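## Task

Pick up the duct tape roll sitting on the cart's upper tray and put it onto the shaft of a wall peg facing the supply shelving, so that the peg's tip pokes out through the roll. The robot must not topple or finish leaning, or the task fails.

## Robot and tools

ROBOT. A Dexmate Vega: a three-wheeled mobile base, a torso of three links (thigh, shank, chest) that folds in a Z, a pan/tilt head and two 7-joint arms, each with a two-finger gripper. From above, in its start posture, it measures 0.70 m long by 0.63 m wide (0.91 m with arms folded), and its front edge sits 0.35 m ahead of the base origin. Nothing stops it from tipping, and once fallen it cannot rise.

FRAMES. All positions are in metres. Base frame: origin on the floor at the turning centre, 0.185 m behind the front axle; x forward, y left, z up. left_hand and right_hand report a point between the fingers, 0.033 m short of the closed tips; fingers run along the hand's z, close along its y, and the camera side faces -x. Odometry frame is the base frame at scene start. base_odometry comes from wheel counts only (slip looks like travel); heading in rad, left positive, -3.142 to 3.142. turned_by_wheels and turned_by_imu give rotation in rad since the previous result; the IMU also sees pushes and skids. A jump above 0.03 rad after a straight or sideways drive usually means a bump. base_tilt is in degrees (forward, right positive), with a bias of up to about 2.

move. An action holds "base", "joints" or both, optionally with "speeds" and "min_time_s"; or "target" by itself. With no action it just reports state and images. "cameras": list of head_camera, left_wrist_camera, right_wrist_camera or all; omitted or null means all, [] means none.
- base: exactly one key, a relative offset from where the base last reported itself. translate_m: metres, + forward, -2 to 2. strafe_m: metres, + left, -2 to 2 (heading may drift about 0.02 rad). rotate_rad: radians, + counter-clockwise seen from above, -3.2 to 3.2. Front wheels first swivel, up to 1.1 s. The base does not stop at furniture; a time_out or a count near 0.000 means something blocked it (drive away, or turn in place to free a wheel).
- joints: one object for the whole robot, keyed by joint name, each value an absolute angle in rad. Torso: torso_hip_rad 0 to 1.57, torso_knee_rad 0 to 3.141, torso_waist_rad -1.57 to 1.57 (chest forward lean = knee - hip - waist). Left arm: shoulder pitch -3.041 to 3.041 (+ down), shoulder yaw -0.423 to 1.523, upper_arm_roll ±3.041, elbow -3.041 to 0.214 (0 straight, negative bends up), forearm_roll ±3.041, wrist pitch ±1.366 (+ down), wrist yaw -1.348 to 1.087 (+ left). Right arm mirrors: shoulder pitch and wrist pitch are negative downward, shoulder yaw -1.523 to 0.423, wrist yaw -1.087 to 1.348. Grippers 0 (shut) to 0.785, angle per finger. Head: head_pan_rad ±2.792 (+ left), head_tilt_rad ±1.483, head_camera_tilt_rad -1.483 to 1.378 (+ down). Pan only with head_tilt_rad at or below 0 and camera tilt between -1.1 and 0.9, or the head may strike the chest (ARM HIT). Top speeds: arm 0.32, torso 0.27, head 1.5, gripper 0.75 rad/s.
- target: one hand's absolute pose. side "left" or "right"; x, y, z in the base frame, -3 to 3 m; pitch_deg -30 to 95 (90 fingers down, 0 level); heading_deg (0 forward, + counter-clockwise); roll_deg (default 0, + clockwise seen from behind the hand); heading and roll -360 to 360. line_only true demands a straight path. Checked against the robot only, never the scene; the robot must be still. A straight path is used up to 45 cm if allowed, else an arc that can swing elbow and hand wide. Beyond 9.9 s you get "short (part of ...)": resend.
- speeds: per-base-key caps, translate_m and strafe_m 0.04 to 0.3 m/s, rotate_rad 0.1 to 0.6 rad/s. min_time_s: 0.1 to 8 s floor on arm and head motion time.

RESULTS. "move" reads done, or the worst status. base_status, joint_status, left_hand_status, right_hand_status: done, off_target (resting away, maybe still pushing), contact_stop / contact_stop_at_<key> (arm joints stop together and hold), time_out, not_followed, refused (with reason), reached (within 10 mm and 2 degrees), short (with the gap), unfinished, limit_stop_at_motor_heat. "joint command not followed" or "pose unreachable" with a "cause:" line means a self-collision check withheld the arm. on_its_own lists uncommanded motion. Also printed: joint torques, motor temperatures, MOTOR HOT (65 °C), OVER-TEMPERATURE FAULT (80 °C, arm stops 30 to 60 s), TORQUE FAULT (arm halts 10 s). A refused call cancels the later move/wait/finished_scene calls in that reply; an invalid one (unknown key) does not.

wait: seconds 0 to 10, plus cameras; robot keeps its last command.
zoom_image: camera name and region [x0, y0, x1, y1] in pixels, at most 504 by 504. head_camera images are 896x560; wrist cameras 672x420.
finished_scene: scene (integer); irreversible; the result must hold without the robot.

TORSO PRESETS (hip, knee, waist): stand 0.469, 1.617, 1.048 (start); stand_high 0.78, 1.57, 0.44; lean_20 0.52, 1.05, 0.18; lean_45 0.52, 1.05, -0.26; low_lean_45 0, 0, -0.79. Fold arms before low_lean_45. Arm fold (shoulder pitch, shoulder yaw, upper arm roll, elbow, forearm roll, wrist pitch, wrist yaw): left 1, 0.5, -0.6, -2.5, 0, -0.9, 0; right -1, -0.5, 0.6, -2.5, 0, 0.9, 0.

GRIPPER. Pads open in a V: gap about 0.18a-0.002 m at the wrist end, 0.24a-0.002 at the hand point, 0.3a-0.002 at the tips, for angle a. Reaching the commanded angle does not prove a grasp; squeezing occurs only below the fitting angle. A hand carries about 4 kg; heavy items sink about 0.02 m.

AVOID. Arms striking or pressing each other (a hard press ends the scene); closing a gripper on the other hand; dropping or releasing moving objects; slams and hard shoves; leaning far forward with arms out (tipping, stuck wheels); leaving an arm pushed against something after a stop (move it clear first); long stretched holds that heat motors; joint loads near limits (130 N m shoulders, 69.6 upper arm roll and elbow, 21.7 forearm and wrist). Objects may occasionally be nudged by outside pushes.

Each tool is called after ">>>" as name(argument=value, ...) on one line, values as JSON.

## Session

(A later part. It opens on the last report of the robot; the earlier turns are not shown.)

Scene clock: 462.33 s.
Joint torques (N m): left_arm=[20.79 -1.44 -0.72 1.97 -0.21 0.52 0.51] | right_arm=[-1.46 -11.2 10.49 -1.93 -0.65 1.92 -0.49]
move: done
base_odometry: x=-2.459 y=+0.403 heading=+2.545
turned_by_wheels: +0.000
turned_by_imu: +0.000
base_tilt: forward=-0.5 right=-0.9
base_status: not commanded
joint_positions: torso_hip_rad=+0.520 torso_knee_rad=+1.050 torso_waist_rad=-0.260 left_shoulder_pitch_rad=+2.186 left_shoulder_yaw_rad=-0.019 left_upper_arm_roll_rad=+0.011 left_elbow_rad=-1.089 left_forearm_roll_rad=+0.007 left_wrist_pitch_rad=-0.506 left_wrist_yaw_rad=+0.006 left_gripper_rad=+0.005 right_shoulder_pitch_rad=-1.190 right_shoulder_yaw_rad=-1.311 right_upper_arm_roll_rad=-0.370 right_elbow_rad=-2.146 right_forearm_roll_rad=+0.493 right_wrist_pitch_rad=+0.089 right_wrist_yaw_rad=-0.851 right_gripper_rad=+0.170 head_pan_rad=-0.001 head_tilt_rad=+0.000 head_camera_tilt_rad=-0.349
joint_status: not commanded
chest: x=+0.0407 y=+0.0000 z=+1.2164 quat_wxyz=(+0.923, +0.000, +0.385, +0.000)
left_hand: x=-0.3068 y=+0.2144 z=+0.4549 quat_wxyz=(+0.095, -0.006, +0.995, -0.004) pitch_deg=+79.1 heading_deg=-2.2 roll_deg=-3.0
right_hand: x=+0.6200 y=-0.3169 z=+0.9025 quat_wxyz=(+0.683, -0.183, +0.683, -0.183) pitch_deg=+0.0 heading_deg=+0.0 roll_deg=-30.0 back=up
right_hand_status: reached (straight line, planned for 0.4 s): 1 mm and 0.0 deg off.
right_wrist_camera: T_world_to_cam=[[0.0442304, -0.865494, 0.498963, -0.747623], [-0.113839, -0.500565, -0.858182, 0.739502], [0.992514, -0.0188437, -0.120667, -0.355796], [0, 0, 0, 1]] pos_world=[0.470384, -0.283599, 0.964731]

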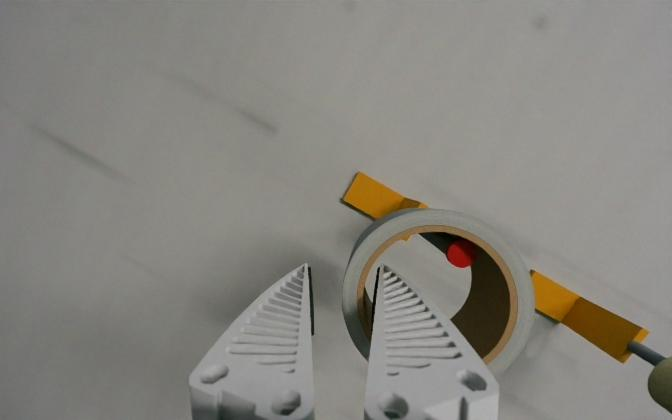

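Clear. Back away.

>>> move(base={"translate_m":-0.1}, speeds={"translate_m":0.05}, cameras=["right_wrist_camera"])

>>> move(base={"translate_m":-0.2}, cameras=["right_wrist_camera","head_camera"])

>>> zoom_image(camera="head_camera", region=[500, 190, 680, 340])

Scene clock: 468.70 s.
Joint torques (N m): left_arm=[21.3 -0.01 -0.93 0.97 0.57 -0.56 -0.1] | right_arm=[-2.24 -9.78 10.08 -3.4 -0.64 2.03 -0.74]
move: done
base_odometry: x=-2.377 y=+0.347 heading=+2.546
turned_by_wheels: +0.000
turned_by_imu: +0.003
base_tilt: forward=-0.6 right=-0.7
base_status: done
joint_positions: torso_hip_rad=+0.520 torso_knee_rad=+1.050 torso_waist_rad=-0.260 left_shoulder_pitch_rad=+2.186 left_shoulder_yaw_rad=-0.019 left_upper_arm_roll_rad=+0.011 left_elbow_rad=-1.089 left_forearm_roll_rad=+0.007 left_wrist_pitch_rad=-0.506 left_wrist_yaw_rad=+0.006 left_gripper_rad=+0.005 right_shoulder_pitch_rad=-1.191 right_shoulder_yaw_rad=-1.312 right_upper_arm_roll_rad=-0.369 right_elbow_rad=-2.143 right_forearm_roll_rad=+0.494 right_wrist_pitch_rad=+0.093 right_wrist_yaw_rad=-0.850 right_gripper_rad=+0.170 head_pan_rad=-0.001 head_tilt_rad=+0.000 head_camera_tilt_rad=-0.349
joint_status: not commanded
chest: x=+0.0407 y=+0.0000 z=+1.2164 quat_wxyz=(+0.923, +0.000, +0.385, +0.000)
left_hand: x=-0.3068 y=+0.2144 z=+0.4549 quat_wxyz=(+0.095, -0.006, +0.995, -0.004) pitch_deg=+79.1 heading_deg=-2.2 roll_deg=-3.0
right_hand: x=+0.6200 y=-0.3179 z=+0.9020 quat_wxyz=(+0.683, -0.183, +0.683, -0.183) pitch_deg=+0.0 heading_deg=+0.0 roll_deg=-30.0 back=up
right_wrist_camera: T_world_to_cam=[[0.0441916, -0.865447, 0.499047, -0.748285], [-0.11375, -0.500646, -0.858146, 0.738462], [0.992526, -0.0188437, -0.120569, -0.355876], [0, 0, 0, 1]] pos_world=[0.470284, -0.284599, 0.96423]

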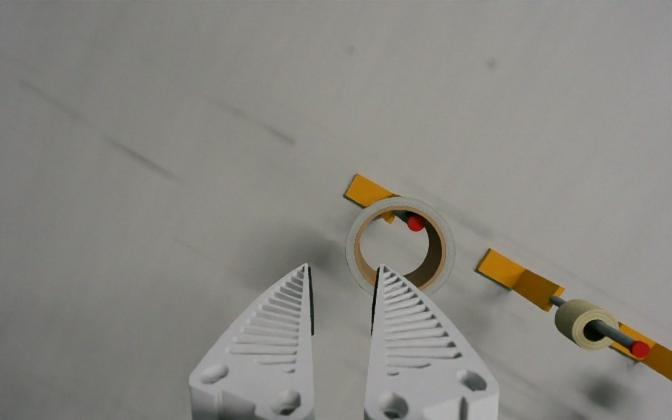

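Scene clock: 470.93 s.
Joint torques (N m): left_arm=[20.6 -0.79 1.05 1.93 0.4 -1.41 0.02] | right_arm=[-0.62 -9.31 10.13 -2.26 -0.58 2.2 -0.35]
move: done
base_odometry: x=-2.212 y=+0.233 heading=+2.543
turned_by_wheels: -0.003
turned_by_imu: -0.005
base_tilt: forward=-0.7 right=-0.8
base_status: done
joint_positions: torso_hip_rad=+0.520 torso_knee_rad=+1.050 torso_waist_rad=-0.260 left_shoulder_pitch_rad=+2.186 left_shoulder_yaw_rad=-0.019 left_upper_arm_roll_rad=+0.011 left_elbow_rad=-1.089 left_forearm_roll_rad=+0.007 left_wrist_pitch_rad=-0.506 left_wrist_yaw_rad=+0.006 left_gripper_rad=+0.005 right_shoulder_pitch_rad=-1.191 right_shoulder_yaw_rad=-1.312 right_upper_arm_roll_rad=-0.369 right_elbow_rad=-2.143 right_forearm_roll_rad=+0.494 right_wrist_pitch_rad=+0.093 right_wrist_yaw_rad=-0.850 right_gripper_rad=+0.170 head_pan_rad=-0.001 head_tilt_rad=+0.000 head_camera_tilt_rad=-0.349
joint_status: not commanded
chest: x=+0.0406 y=+0.0000 z=+1.2164 quat_wxyz=(+0.923, +0.000, +0.385, +0.000)
left_hand: x=-0.3068 y=+0.2144 z=+0.4548 quat_wxyz=(+0.095, -0.006, +0.995, -0.004) pitch_deg=+79.1 heading_deg=-2.2 roll_deg=-3.0
right_hand: x=+0.6200 y=-0.3179 z=+0.9021 quat_wxyz=(+0.683, -0.183, +0.683, -0.183) pitch_deg=+0.0 heading_deg=+0.0 roll_deg=-30.0 back=up
pictures: head_camera, right_wrist_camera
head_camera: T_world_to_cam=[[-0.00721658, -0.999236, 0.0383981, -0.0262676], [-0.458034, -0.030831, -0.8884, 1.21618], [0.888905, -0.0239989, -0.457462, 0.535088], [0, 0, 0, 1]] pos_world=[0.0812184, 0.0240899, 1.32624]
right_wrist_camera: T_world_to_cam=[[0.0441421, -0.865446, 0.499053, -0.748317], [-0.113665, -0.500647, -0.858157, 0.738516], [0.992538, -0.0188439, -0.12047, -0.355965], [0, 0, 0, 1]] pos_world=[0.470284, -0.284599, 0.964329]

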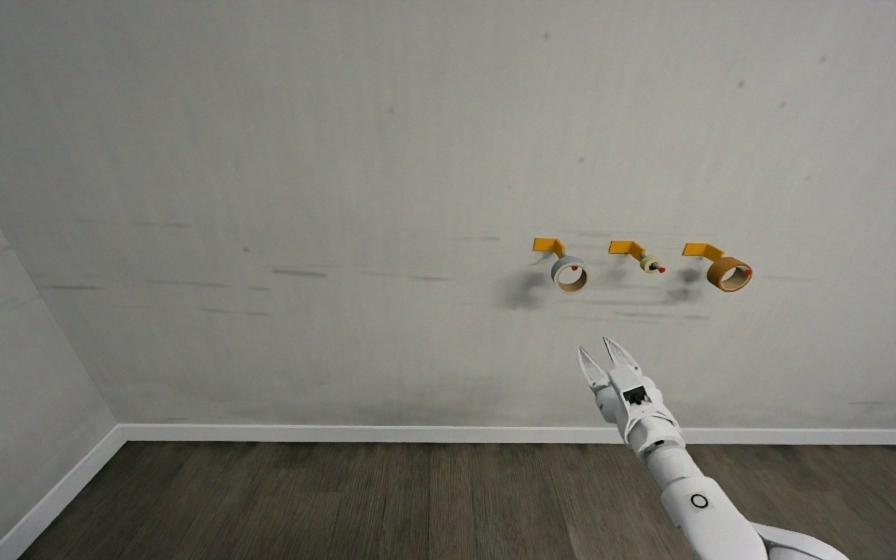

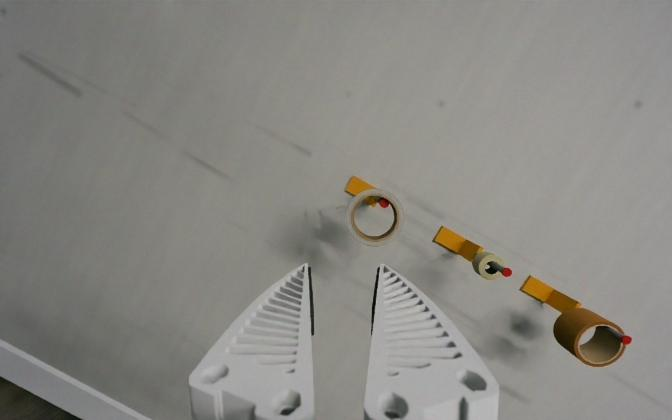

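Scaled by 2.800 (camera's finer frame: 960x600).

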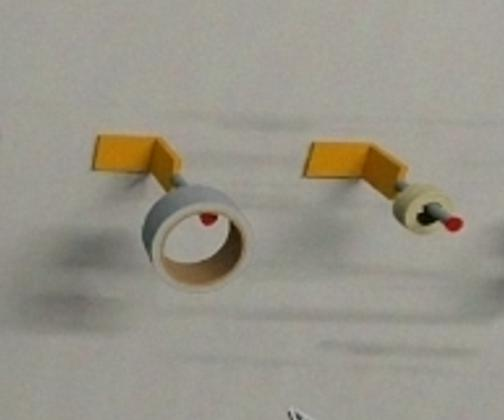

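>>> zoom_image(camera="right_wrist_camera", region=[330, 160, 430, 260])

>>> zoom_image(camera="head_camera", region=[520, 225, 600, 305])

Scaled by 5.040 (camera's finer frame: 960x600).

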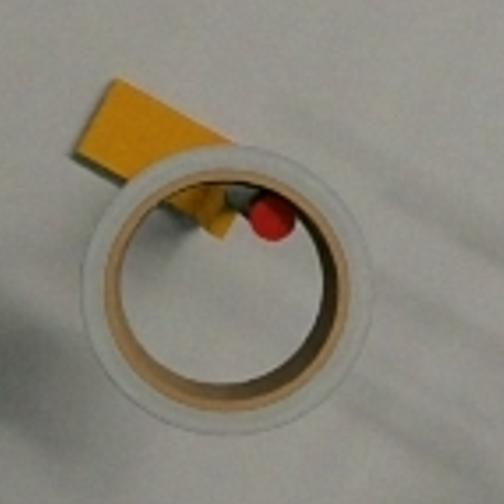

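Scaled by 6.300 (camera's finer frame: 960x600).

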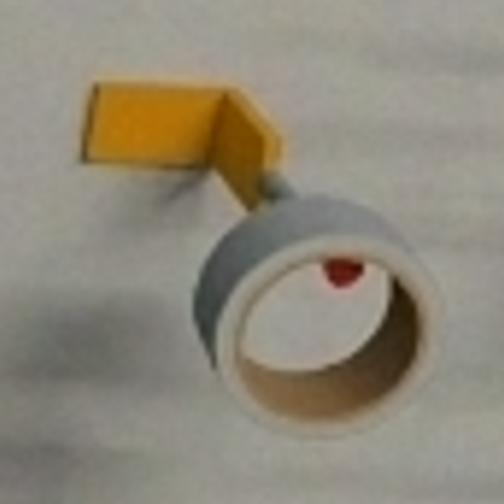

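>>> move(target={"side":"right","x":0.62,"y":-0.351,"z":0.945,"pitch_deg":0,"heading_deg":0,"roll_deg":0,"line_only":true}, cameras=["right_wrist_camera"])

>>> move(joints={"right_gripper_rad":0.29}, cameras=["right_wrist_camera"])

Scene clock: 493.27 s.
Joint torques (N m): left_arm=[21.77 -1.67 1.09 1.01 0.52 -0.85 0.67] | right_arm=[-2.92 -10.1 10.08 -1.2 -0.69 3.23 -0.11]
move: done
base_odometry: x=-2.212 y=+0.233 heading=+2.543
turned_by_wheels: +0.000
turned_by_imu: -0.001
base_tilt: forward=-0.7 right=-0.7
base_status: not commanded
joint_positions: torso_hip_rad=+0.520 torso_knee_rad=+1.050 torso_waist_rad=-0.260 left_shoulder_pitch_rad=+2.186 left_shoulder_yaw_rad=-0.019 left_upper_arm_roll_rad=+0.011 left_elbow_rad=-1.089 left_forearm_roll_rad=+0.007 left_wrist_pitch_rad=-0.506 left_wrist_yaw_rad=+0.006 left_gripper_rad=+0.005 right_shoulder_pitch_rad=-1.430 right_shoulder_yaw_rad=-1.439 right_upper_arm_roll_rad=-0.140 right_elbow_rad=-2.122 right_forearm_roll_rad=+0.984 right_wrist_pitch_rad=+0.579 right_wrist_yaw_rad=-0.696 right_gripper_rad=+0.170 head_pan_rad=-0.001 head_tilt_rad=+0.000 head_camera_tilt_rad=-0.349
joint_status: not commanded
chest: x=+0.0406 y=+0.0000 z=+1.2164 quat_wxyz=(+0.923, +0.000, +0.385, +0.000)
left_hand: x=-0.3068 y=+0.2144 z=+0.4548 quat_wxyz=(+0.095, -0.006, +0.995, -0.004) pitch_deg=+79.1 heading_deg=-2.2 roll_deg=-3.0
right_hand: x=+0.6199 y=-0.3505 z=+0.9444 quat_wxyz=(+0.707, -0.002, +0.707, -0.001) pitch_deg=+0.0 heading_deg=+0.0 roll_deg=-0.2 back=up
right_hand_status: reached (straight line, planned for 1.9 s): 1 mm and 0.2 deg off.
right_wrist_camera: T_world_to_cam=[[0.0444817, -0.999004, 0.00339602, -0.376507], [-0.11436, -0.00846899, -0.993403, 1.05923], [0.992443, 0.0437999, -0.114623, -0.334933], [0, 0, 0, 1]] pos_world=[0.470283, -0.352492, 1.01513]

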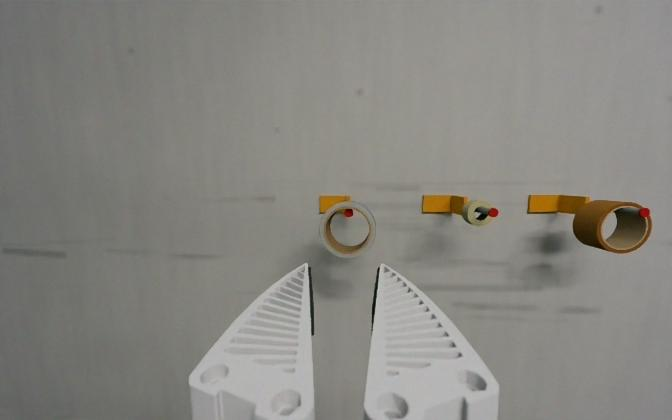

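Scene clock: 493.87 s.
Joint torques (N m): left_arm=[22.84 0.42 0.44 1.54 0.4 -1.41 0.55] | right_arm=[-1.7 -9.23 10.67 -0.47 -0.72 2.93 -0.1]
move: done
base_odometry: x=-2.212 y=+0.233 heading=+2.543
turned_by_wheels: +0.000
turned_by_imu: +0.000
base_tilt: forward=-0.6 right=-0.9
base_status: not commanded
joint_positions: torso_hip_rad=+0.520 torso_knee_rad=+1.050 torso_waist_rad=-0.260 left_shoulder_pitch_rad=+2.186 left_shoulder_yaw_rad=-0.019 left_upper_arm_roll_rad=+0.011 left_elbow_rad=-1.089 left_forearm_roll_rad=+0.007 left_wrist_pitch_rad=-0.506 left_wrist_yaw_rad=+0.006 left_gripper_rad=+0.005 right_shoulder_pitch_rad=-1.432 right_shoulder_yaw_rad=-1.440 right_upper_arm_roll_rad=-0.139 right_elbow_rad=-2.122 right_forearm_roll_rad=+0.987 right_wrist_pitch_rad=+0.581 right_wrist_yaw_rad=-0.695 right_gripper_rad=+0.290 head_pan_rad=-0.001 head_tilt_rad=+0.000 head_camera_tilt_rad=-0.349
joint_status: all done
chest: x=+0.0406 y=+0.0000 z=+1.2164 quat_wxyz=(+0.923, +0.000, +0.385, +0.000)
left_hand: x=-0.3068 y=+0.2144 z=+0.4548 quat_wxyz=(+0.095, -0.006, +0.995, -0.004) pitch_deg=+79.1 heading_deg=-2.2 roll_deg=-3.0
right_hand: x=+0.6200 y=-0.3508 z=+0.9448 quat_wxyz=(+0.707, +0.000, +0.707, +0.000) pitch_deg=+0.0 heading_deg=+0.0 roll_deg=-0.1 back=up
right_wrist_camera: T_world_to_cam=[[0.0442129, -0.999022, 0.000322217, -0.37376], [-0.113994, -0.00536536, -0.993467, 1.06051], [0.992497, 0.0438874, -0.114119, -0.335384], [0, 0, 0, 1]] pos_world=[0.470284, -0.352986, 1.01543]

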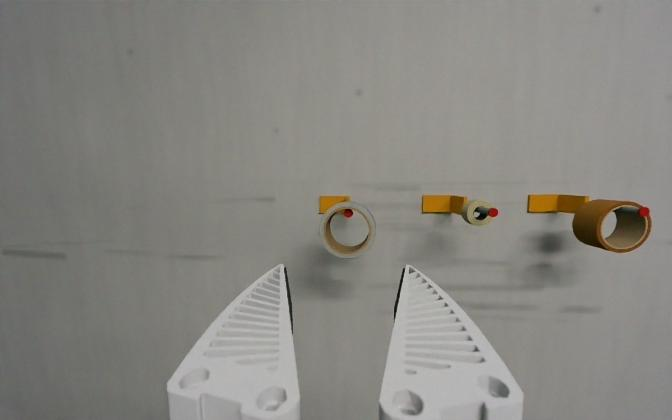

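>>> move(base={"translate_m":0.18}, speeds={"translate_m":0.1}, cameras=["right_wrist_camera","head_camera"])

>>> zoom_image(camera="right_wrist_camera", region=[240, 160, 460, 340])

>>> zoom_image(camera="head_camera", region=[520, 230, 700, 380])

Scene clock: 500.53 s.
Joint torques (N m): left_arm=[22.42 1.33 0.63 1.02 0.1 -0.62 0.18] | right_arm=[-1.28 -9.24 10.54 -2.31 -0.81 2.72 -0.05]
move: done
base_odometry: x=-2.360 y=+0.335 heading=+2.541
turned_by_wheels: -0.002
turned_by_imu: -0.002
base_tilt: forward=-0.6 right=-0.8
base_status: done
joint_positions: torso_hip_rad=+0.520 torso_knee_rad=+1.050 torso_waist_rad=-0.260 left_shoulder_pitch_rad=+2.186 left_shoulder_yaw_rad=-0.019 left_upper_arm_roll_rad=+0.011 left_elbow_rad=-1.089 left_forearm_roll_rad=+0.007 left_wrist_pitch_rad=-0.506 left_wrist_yaw_rad=+0.006 left_gripper_rad=+0.005 right_shoulder_pitch_rad=-1.432 right_shoulder_yaw_rad=-1.440 right_upper_arm_roll_rad=-0.138 right_elbow_rad=-2.122 right_forearm_roll_rad=+0.988 right_wrist_pitch_rad=+0.582 right_wrist_yaw_rad=-0.694 right_gripper_rad=+0.290 head_pan_rad=-0.001 head_tilt_rad=+0.000 head_camera_tilt_rad=-0.349
joint_status: not commanded
chest: x=+0.0407 y=+0.0000 z=+1.2164 quat_wxyz=(+0.923, +0.000, +0.385, +0.000)
left_hand: x=-0.3068 y=+0.2144 z=+0.4549 quat_wxyz=(+0.095, -0.006, +0.995, -0.004) pitch_deg=+79.1 heading_deg=-2.2 roll_deg=-3.0
right_hand: x=+0.6200 y=-0.3509 z=+0.9449 quat_wxyz=(+0.707, +0.000, +0.707, +0.000) pitch_deg=+0.0 heading_deg=+0.0 roll_deg=+0.0 back=up
pictures: head_camera, right_wrist_camera
head_camera: T_world_to_cam=[[-0.0072125, -0.999237, 0.0383969, -0.0262655], [-0.458113, -0.0308296, -0.888359, 1.21618], [0.888865, -0.0239974, -0.457541, 0.535108], [0, 0, 0, 1]] pos_world=[0.0813173, 0.0240899, 1.32624]
right_wrist_camera: T_world_to_cam=[[0.0441074, -0.999027, -0.000570679, -0.373008], [-0.114034, -0.00446714, -0.993467, 1.06086], [0.992497, 0.0438843, -0.11412, -0.335475], [0, 0, 0, 1]] pos_world=[0.470384, -0.353184, 1.01543]

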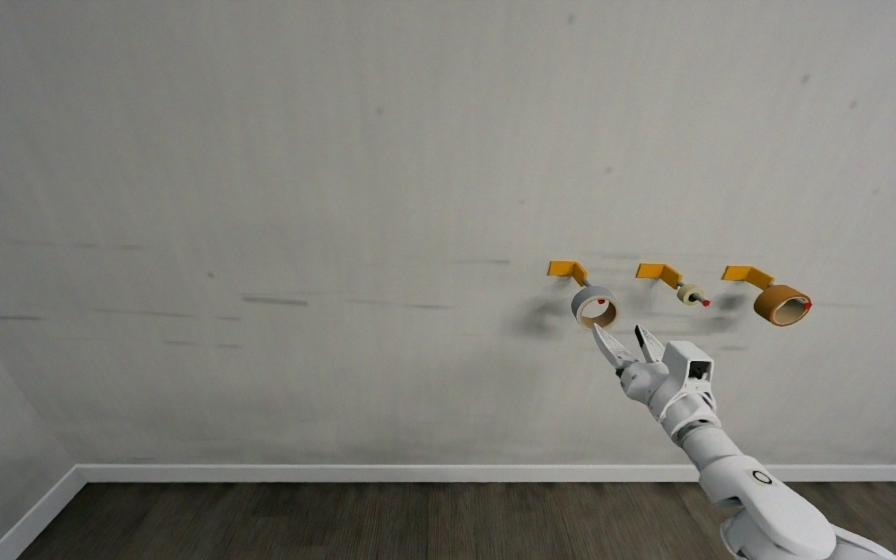

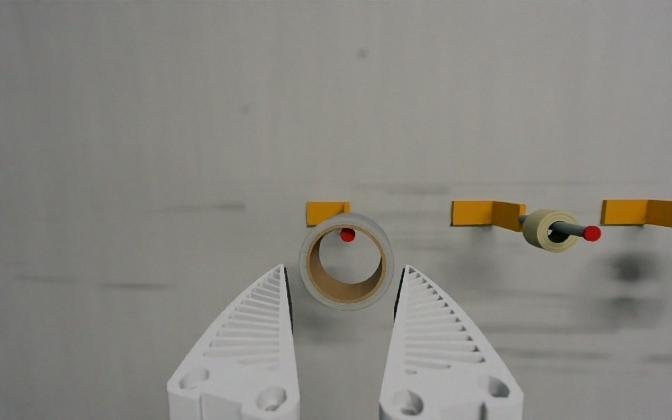

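Scaled by 2.291 (camera's finer frame: 960x600).

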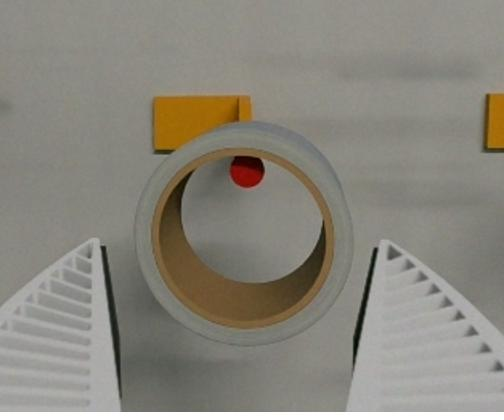

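Scaled by 2.800 (camera's finer frame: 960x600).

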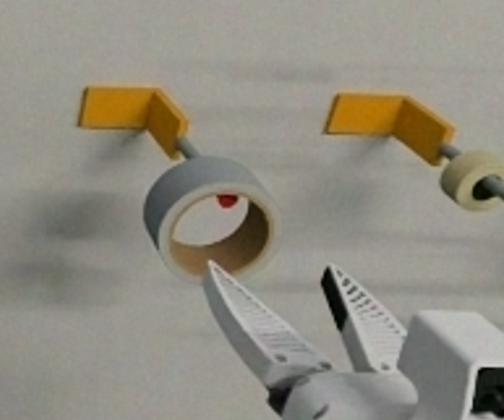

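>>> move(target={"side":"right","x":0.62,"y":-0.351,"z":0.93,"pitch_deg":0,"heading_deg":0,"roll_deg":0,"line_only":true}, cameras=[])

>>> move(base={"translate_m":0.08}, speeds={"translate_m":0.05}, cameras=["right_wrist_camera","head_camera"])

>>> zoom_image(camera="right_wrist_camera", region=[240, 160, 460, 340])

>>> zoom_image(camera="head_camera", region=[540, 240, 680, 360])

Scene clock: 518.43 s.
Joint torques (N m): left_arm=[21.86 0.18 2.06 2.69 -0.43 -0.48 0.11] | right_arm=[18.04 -6.72 4.67 -2.27 -1.27 2.88 -0.06]
move: done
base_odometry: x=-2.360 y=+0.335 heading=+2.541
turned_by_wheels: +0.000
turned_by_imu: +0.000
base_tilt: forward=-0.5 right=-0.8
base_status: not commanded
joint_positions: torso_hip_rad=+0.520 torso_knee_rad=+1.050 torso_waist_rad=-0.260 left_shoulder_pitch_rad=+2.186 left_shoulder_yaw_rad=-0.019 left_upper_arm_roll_rad=+0.011 left_elbow_rad=-1.089 left_forearm_roll_rad=+0.007 left_wrist_pitch_rad=-0.506 left_wrist_yaw_rad=+0.006 left_gripper_rad=+0.005 right_shoulder_pitch_rad=-1.369 right_shoulder_yaw_rad=-1.376 right_upper_arm_roll_rad=-0.203 right_elbow_rad=-2.093 right_forearm_roll_rad=+0.949 right_wrist_pitch_rad=+0.563 right_wrist_yaw_rad=-0.667 right_gripper_rad=+0.290 head_pan_rad=-0.001 head_tilt_rad=+0.000 head_camera_tilt_rad=-0.349
joint_status: not commanded
chest: x=+0.0407 y=+0.0000 z=+1.2164 quat_wxyz=(+0.923, +0.000, +0.385, +0.000)
left_hand: x=-0.3068 y=+0.2144 z=+0.4549 quat_wxyz=(+0.095, -0.006, +0.995, -0.004) pitch_deg=+79.1 heading_deg=-2.2 roll_deg=-3.0
right_hand: x=+0.6199 y=-0.3512 z=+0.9308 quat_wxyz=(+0.707, +0.000, +0.707, +0.000) pitch_deg=+0.0 heading_deg=+0.0 roll_deg=+0.0 back=up
right_hand_status: reached (straight line, planned for 0.5 s): 1 mm and 0.0 deg off.

Scene clock: 520.73 s.
Joint torques (N m): left_arm=[20.03 0.28 -0.22 2.22 0.4 -0.87 -0.21] | right_arm=[17.39 -5.59 3.95 -2.34 -1.31 2.7 0.2]
move: done
base_odometry: x=-2.426 y=+0.380 heading=+2.539
turned_by_wheels: -0.002
turned_by_imu: -0.003
base_tilt: forward=-0.6 right=-0.9
base_status: done
joint_positions: torso_hip_rad=+0.520 torso_knee_rad=+1.050 torso_waist_rad=-0.260 left_shoulder_pitch_rad=+2.186 left_shoulder_yaw_rad=-0.019 left_upper_arm_roll_rad=+0.011 left_elbow_rad=-1.089 left_forearm_roll_rad=+0.007 left_wrist_pitch_rad=-0.506 left_wrist_yaw_rad=+0.006 left_gripper_rad=+0.005 right_shoulder_pitch_rad=-1.365 right_shoulder_yaw_rad=-1.372 right_upper_arm_roll_rad=-0.207 right_elbow_rad=-2.091 right_forearm_roll_rad=+0.947 right_wrist_pitch_rad=+0.561 right_wrist_yaw_rad=-0.665 right_gripper_rad=+0.290 head_pan_rad=-0.001 head_tilt_rad=+0.000 head_camera_tilt_rad=-0.349
joint_status: not commanded
chest: x=+0.0407 y=+0.0000 z=+1.2164 quat_wxyz=(+0.923, +0.000, +0.385, +0.000)
left_hand: x=-0.3068 y=+0.2144 z=+0.4549 quat_wxyz=(+0.095, -0.006, +0.995, -0.004) pitch_deg=+79.1 heading_deg=-2.2 roll_deg=-3.0
right_hand: x=+0.6200 y=-0.3510 z=+0.9299 quat_wxyz=(+0.707, +0.000, +0.707, +0.000) pitch_deg=+0.0 heading_deg=+0.0 roll_deg=+0.0 back=up
pictures: head_camera, right_wrist_camera
head_camera: T_world_to_cam=[[-0.0072125, -0.999237, 0.0383969, -0.0262655], [-0.458113, -0.0308296, -0.888359, 1.21618], [0.888865, -0.0239974, -0.457541, 0.535108], [0, 0, 0, 1]] pos_world=[0.0813173, 0.0240899, 1.32624]
right_wrist_camera: T_world_to_cam=[[0.0441068, -0.999027, -0.000574942, -0.373007], [-0.114133, -0.0044672, -0.993455, 1.04608], [0.992486, 0.0438838, -0.114219, -0.336972], [0, 0, 0, 1]] pos_world=[0.470284, -0.353184, 1.00053]

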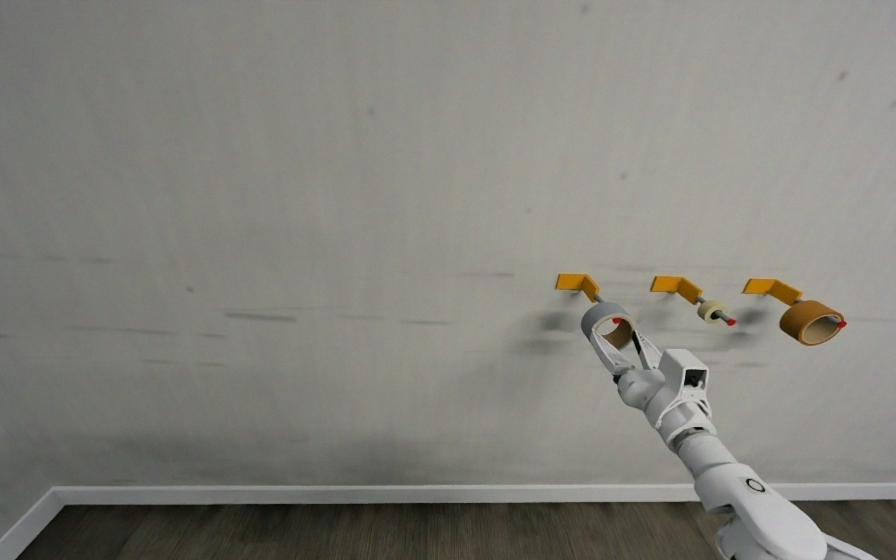

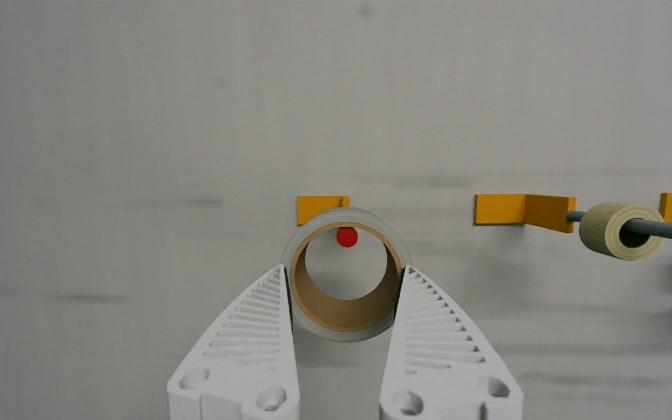

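Scaled by 2.291 (camera's finer frame: 960x600).

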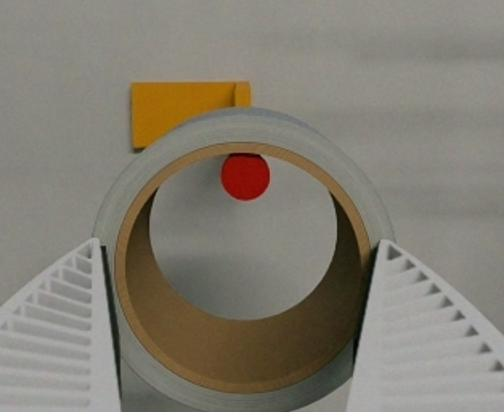

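Scaled by 3.600 (camera's finer frame: 960x600).

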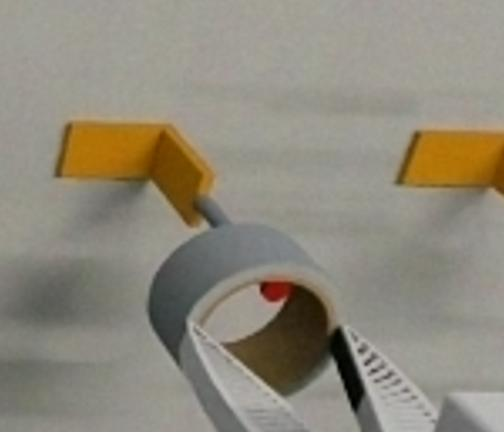

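>>> move(base={"translate_m":0.045}, speeds={"translate_m":0.04}, cameras=["right_wrist_camera","head_camera"])

>>> zoom_image(camera="right_wrist_camera", region=[240, 160, 460, 340])

>>> zoom_image(camera="head_camera", region=[540, 240, 680, 360])

Scene clock: 527.93 s.
Joint torques (N m): left_arm=[21.88 1.01 -0.26 1.6 -0.48 -0.35 -0.13] | right_arm=[16.27 -5.2 4.06 -1.64 -1.11 2.3 0.13]
move: done
base_odometry: x=-2.464 y=+0.405 heading=+2.537
turned_by_wheels: -0.002
turned_by_imu: -0.003
base_tilt: forward=-0.6 right=-0.8
base_status: done
joint_positions: torso_hip_rad=+0.520 torso_knee_rad=+1.050 torso_waist_rad=-0.260 left_shoulder_pitch_rad=+2.186 left_shoulder_yaw_rad=-0.019 left_upper_arm_roll_rad=+0.011 left_elbow_rad=-1.089 left_forearm_roll_rad=+0.007 left_wrist_pitch_rad=-0.506 left_wrist_yaw_rad=+0.006 left_gripper_rad=+0.005 right_shoulder_pitch_rad=-1.365 right_shoulder_yaw_rad=-1.372 right_upper_arm_roll_rad=-0.207 right_elbow_rad=-2.091 right_forearm_roll_rad=+0.947 right_wrist_pitch_rad=+0.561 right_wrist_yaw_rad=-0.665 right_gripper_rad=+0.290 head_pan_rad=-0.001 head_tilt_rad=+0.000 head_camera_tilt_rad=-0.349
joint_status: not commanded
chest: x=+0.0407 y=+0.0000 z=+1.2164 quat_wxyz=(+0.923, +0.000, +0.385, +0.000)
left_hand: x=-0.3068 y=+0.2144 z=+0.4549 quat_wxyz=(+0.095, -0.006, +0.995, -0.004) pitch_deg=+79.1 heading_deg=-2.2 roll_deg=-3.0
right_hand: x=+0.6200 y=-0.3510 z=+0.9299 quat_wxyz=(+0.707, +0.000, +0.707, +0.000) pitch_deg=+0.0 heading_deg=+0.0 roll_deg=+0.0 back=up
pictures: head_camera, right_wrist_camera
head_camera: T_world_to_cam=[[-0.0072125, -0.999237, 0.0383969, -0.0262655], [-0.458113, -0.0308296, -0.888359, 1.21618], [0.888865, -0.0239974, -0.457541, 0.535108], [0, 0, 0, 1]] pos_world=[0.0813173, 0.0240899, 1.32624]
right_wrist_camera: T_world_to_cam=[[0.0441068, -0.999027, -0.000574942, -0.373007], [-0.114133, -0.0044672, -0.993455, 1.04608], [0.992486, 0.0438838, -0.114219, -0.336972], [0, 0, 0, 1]] pos_world=[0.470284, -0.353184, 1.00053]

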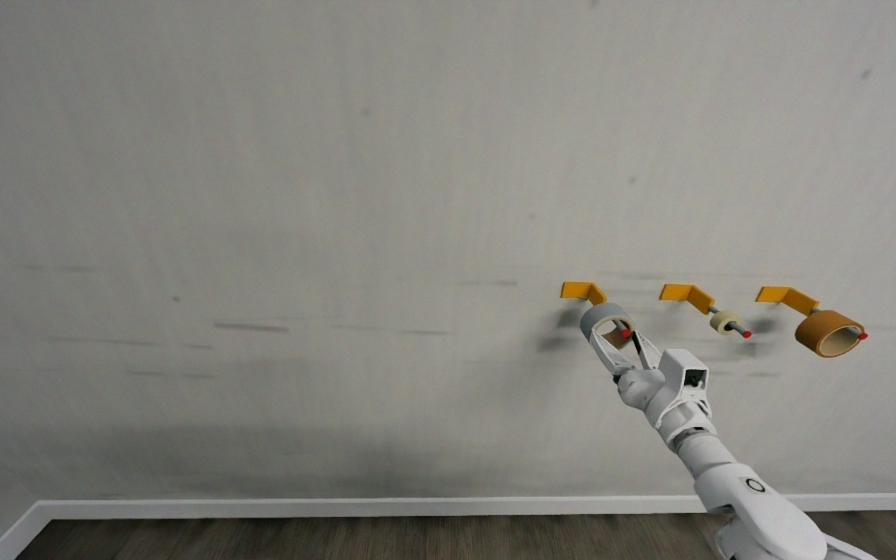

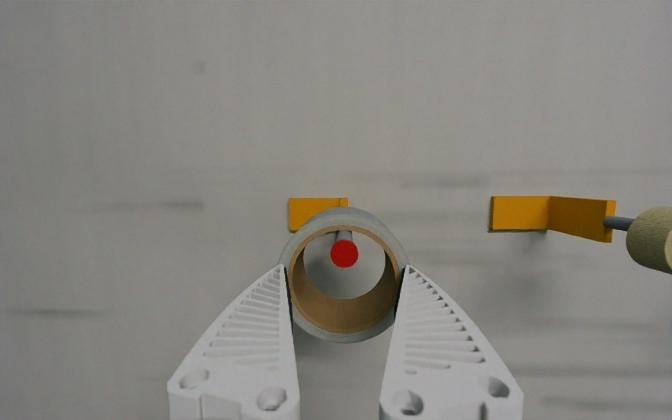

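Scaled by 2.291 (camera's finer frame: 960x600).

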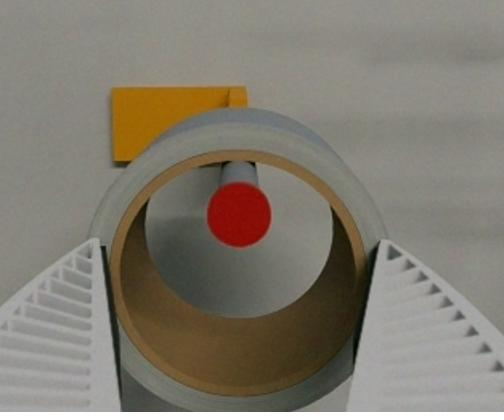

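Scaled by 3.600 (camera's finer frame: 960x600).

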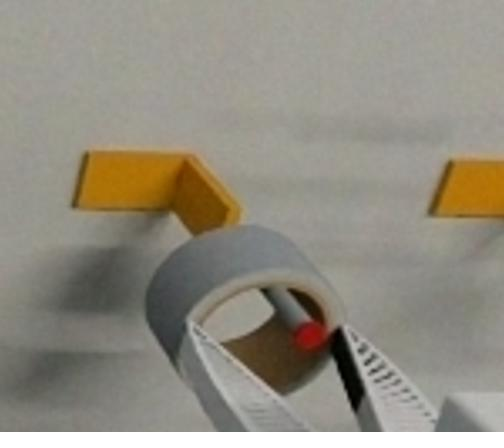

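>>> move(base={"translate_m":-0.3}, speeds={"translate_m":0.1}, cameras=["right_wrist_camera","head_camera"])

>>> zoom_image(camera="head_camera", region=[520, 220, 620, 310])

>>> zoom_image(camera="right_wrist_camera", region=[290, 170, 410, 270])

Scene clock: 536.30 s.
Joint torques (N m): left_arm=[20.74 1.32 0.67 2.73 -0.24 -1.29 0.13] | right_arm=[17.3 -5.75 4.4 -1.93 -1.23 1.88 0.19]
move: done
base_odometry: x=-2.218 y=+0.234 heading=+2.534
turned_by_wheels: -0.003
turned_by_imu: -0.003
base_tilt: forward=-0.4 right=-0.8
base_status: done
joint_positions: torso_hip_rad=+0.520 torso_knee_rad=+1.050 torso_waist_rad=-0.260 left_shoulder_pitch_rad=+2.186 left_shoulder_yaw_rad=-0.019 left_upper_arm_roll_rad=+0.011 left_elbow_rad=-1.089 left_forearm_roll_rad=+0.007 left_wrist_pitch_rad=-0.506 left_wrist_yaw_rad=+0.006 left_gripper_rad=+0.005 right_shoulder_pitch_rad=-1.365 right_shoulder_yaw_rad=-1.372 right_upper_arm_roll_rad=-0.207 right_elbow_rad=-2.091 right_forearm_roll_rad=+0.947 right_wrist_pitch_rad=+0.561 right_wrist_yaw_rad=-0.665 right_gripper_rad=+0.290 head_pan_rad=-0.001 head_tilt_rad=+0.000 head_camera_tilt_rad=-0.349
joint_status: not commanded
chest: x=+0.0407 y=+0.0000 z=+1.2164 quat_wxyz=(+0.923, +0.000, +0.385, +0.000)
left_hand: x=-0.3068 y=+0.2144 z=+0.4549 quat_wxyz=(+0.095, -0.006, +0.995, -0.004) pitch_deg=+79.1 heading_deg=-2.2 roll_deg=-3.0
right_hand: x=+0.6199 y=-0.3510 z=+0.9299 quat_wxyz=(+0.707, +0.000, +0.707, +0.000) pitch_deg=+0.0 heading_deg=+0.0 roll_deg=+0.0 back=up
pictures: head_camera, right_wrist_camera
head_camera: T_world_to_cam=[[-0.00721658, -0.999236, 0.0383981, -0.0262669], [-0.458034, -0.030831, -0.8884, 1.21622], [0.888905, -0.0239989, -0.457462, 0.535], [0, 0, 0, 1]] pos_world=[0.0813184, 0.0240899, 1.32624]
right_wrist_camera: T_world_to_cam=[[0.0441191, -0.999026, -0.000471469, -0.373117], [-0.11403, -0.00456694, -0.993467, 1.04601], [0.992497, 0.0438847, -0.11412, -0.337076], [0, 0, 0, 1]] pos_world=[0.470284, -0.353184, 1.00053]

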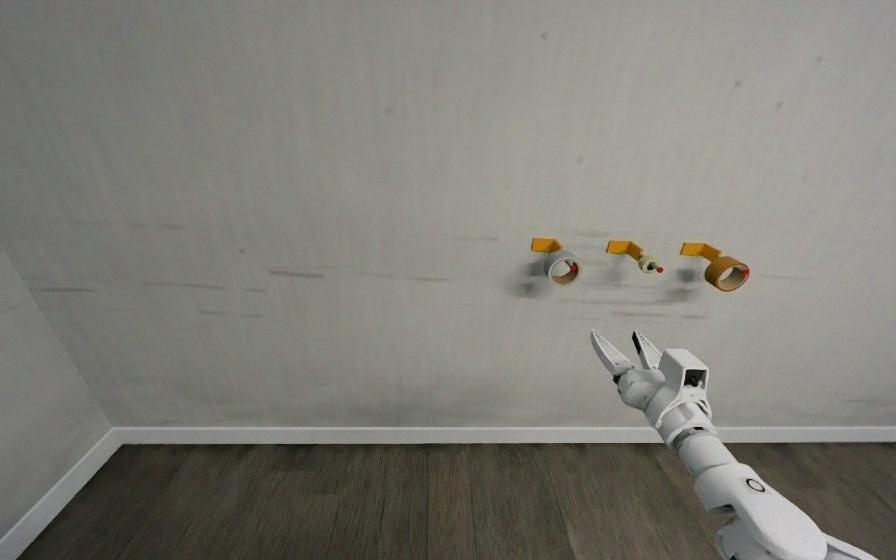

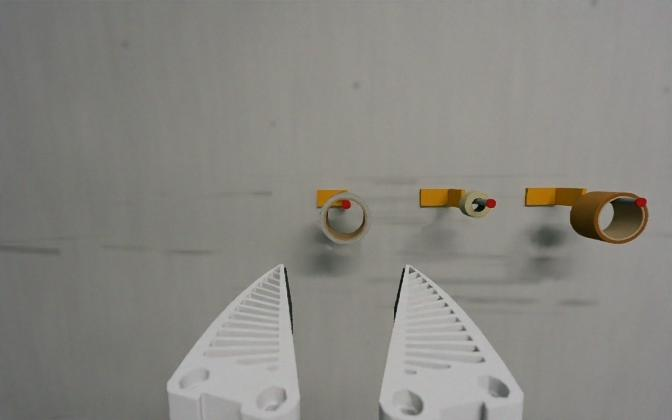

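Scaled by 5.040 (camera's finer frame: 960x600).

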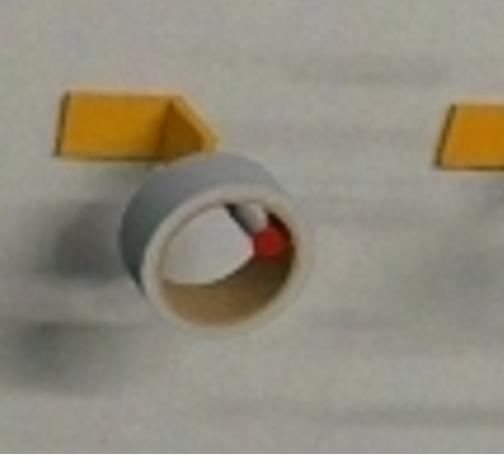

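Scaled by 4.200 (camera's finer frame: 960x600).

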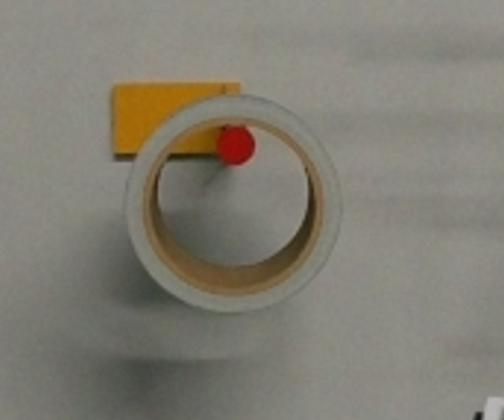

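Tip protrudes, like the other pegs.

>>> finished_scene(scene=2)

The scene is finished: the task was done.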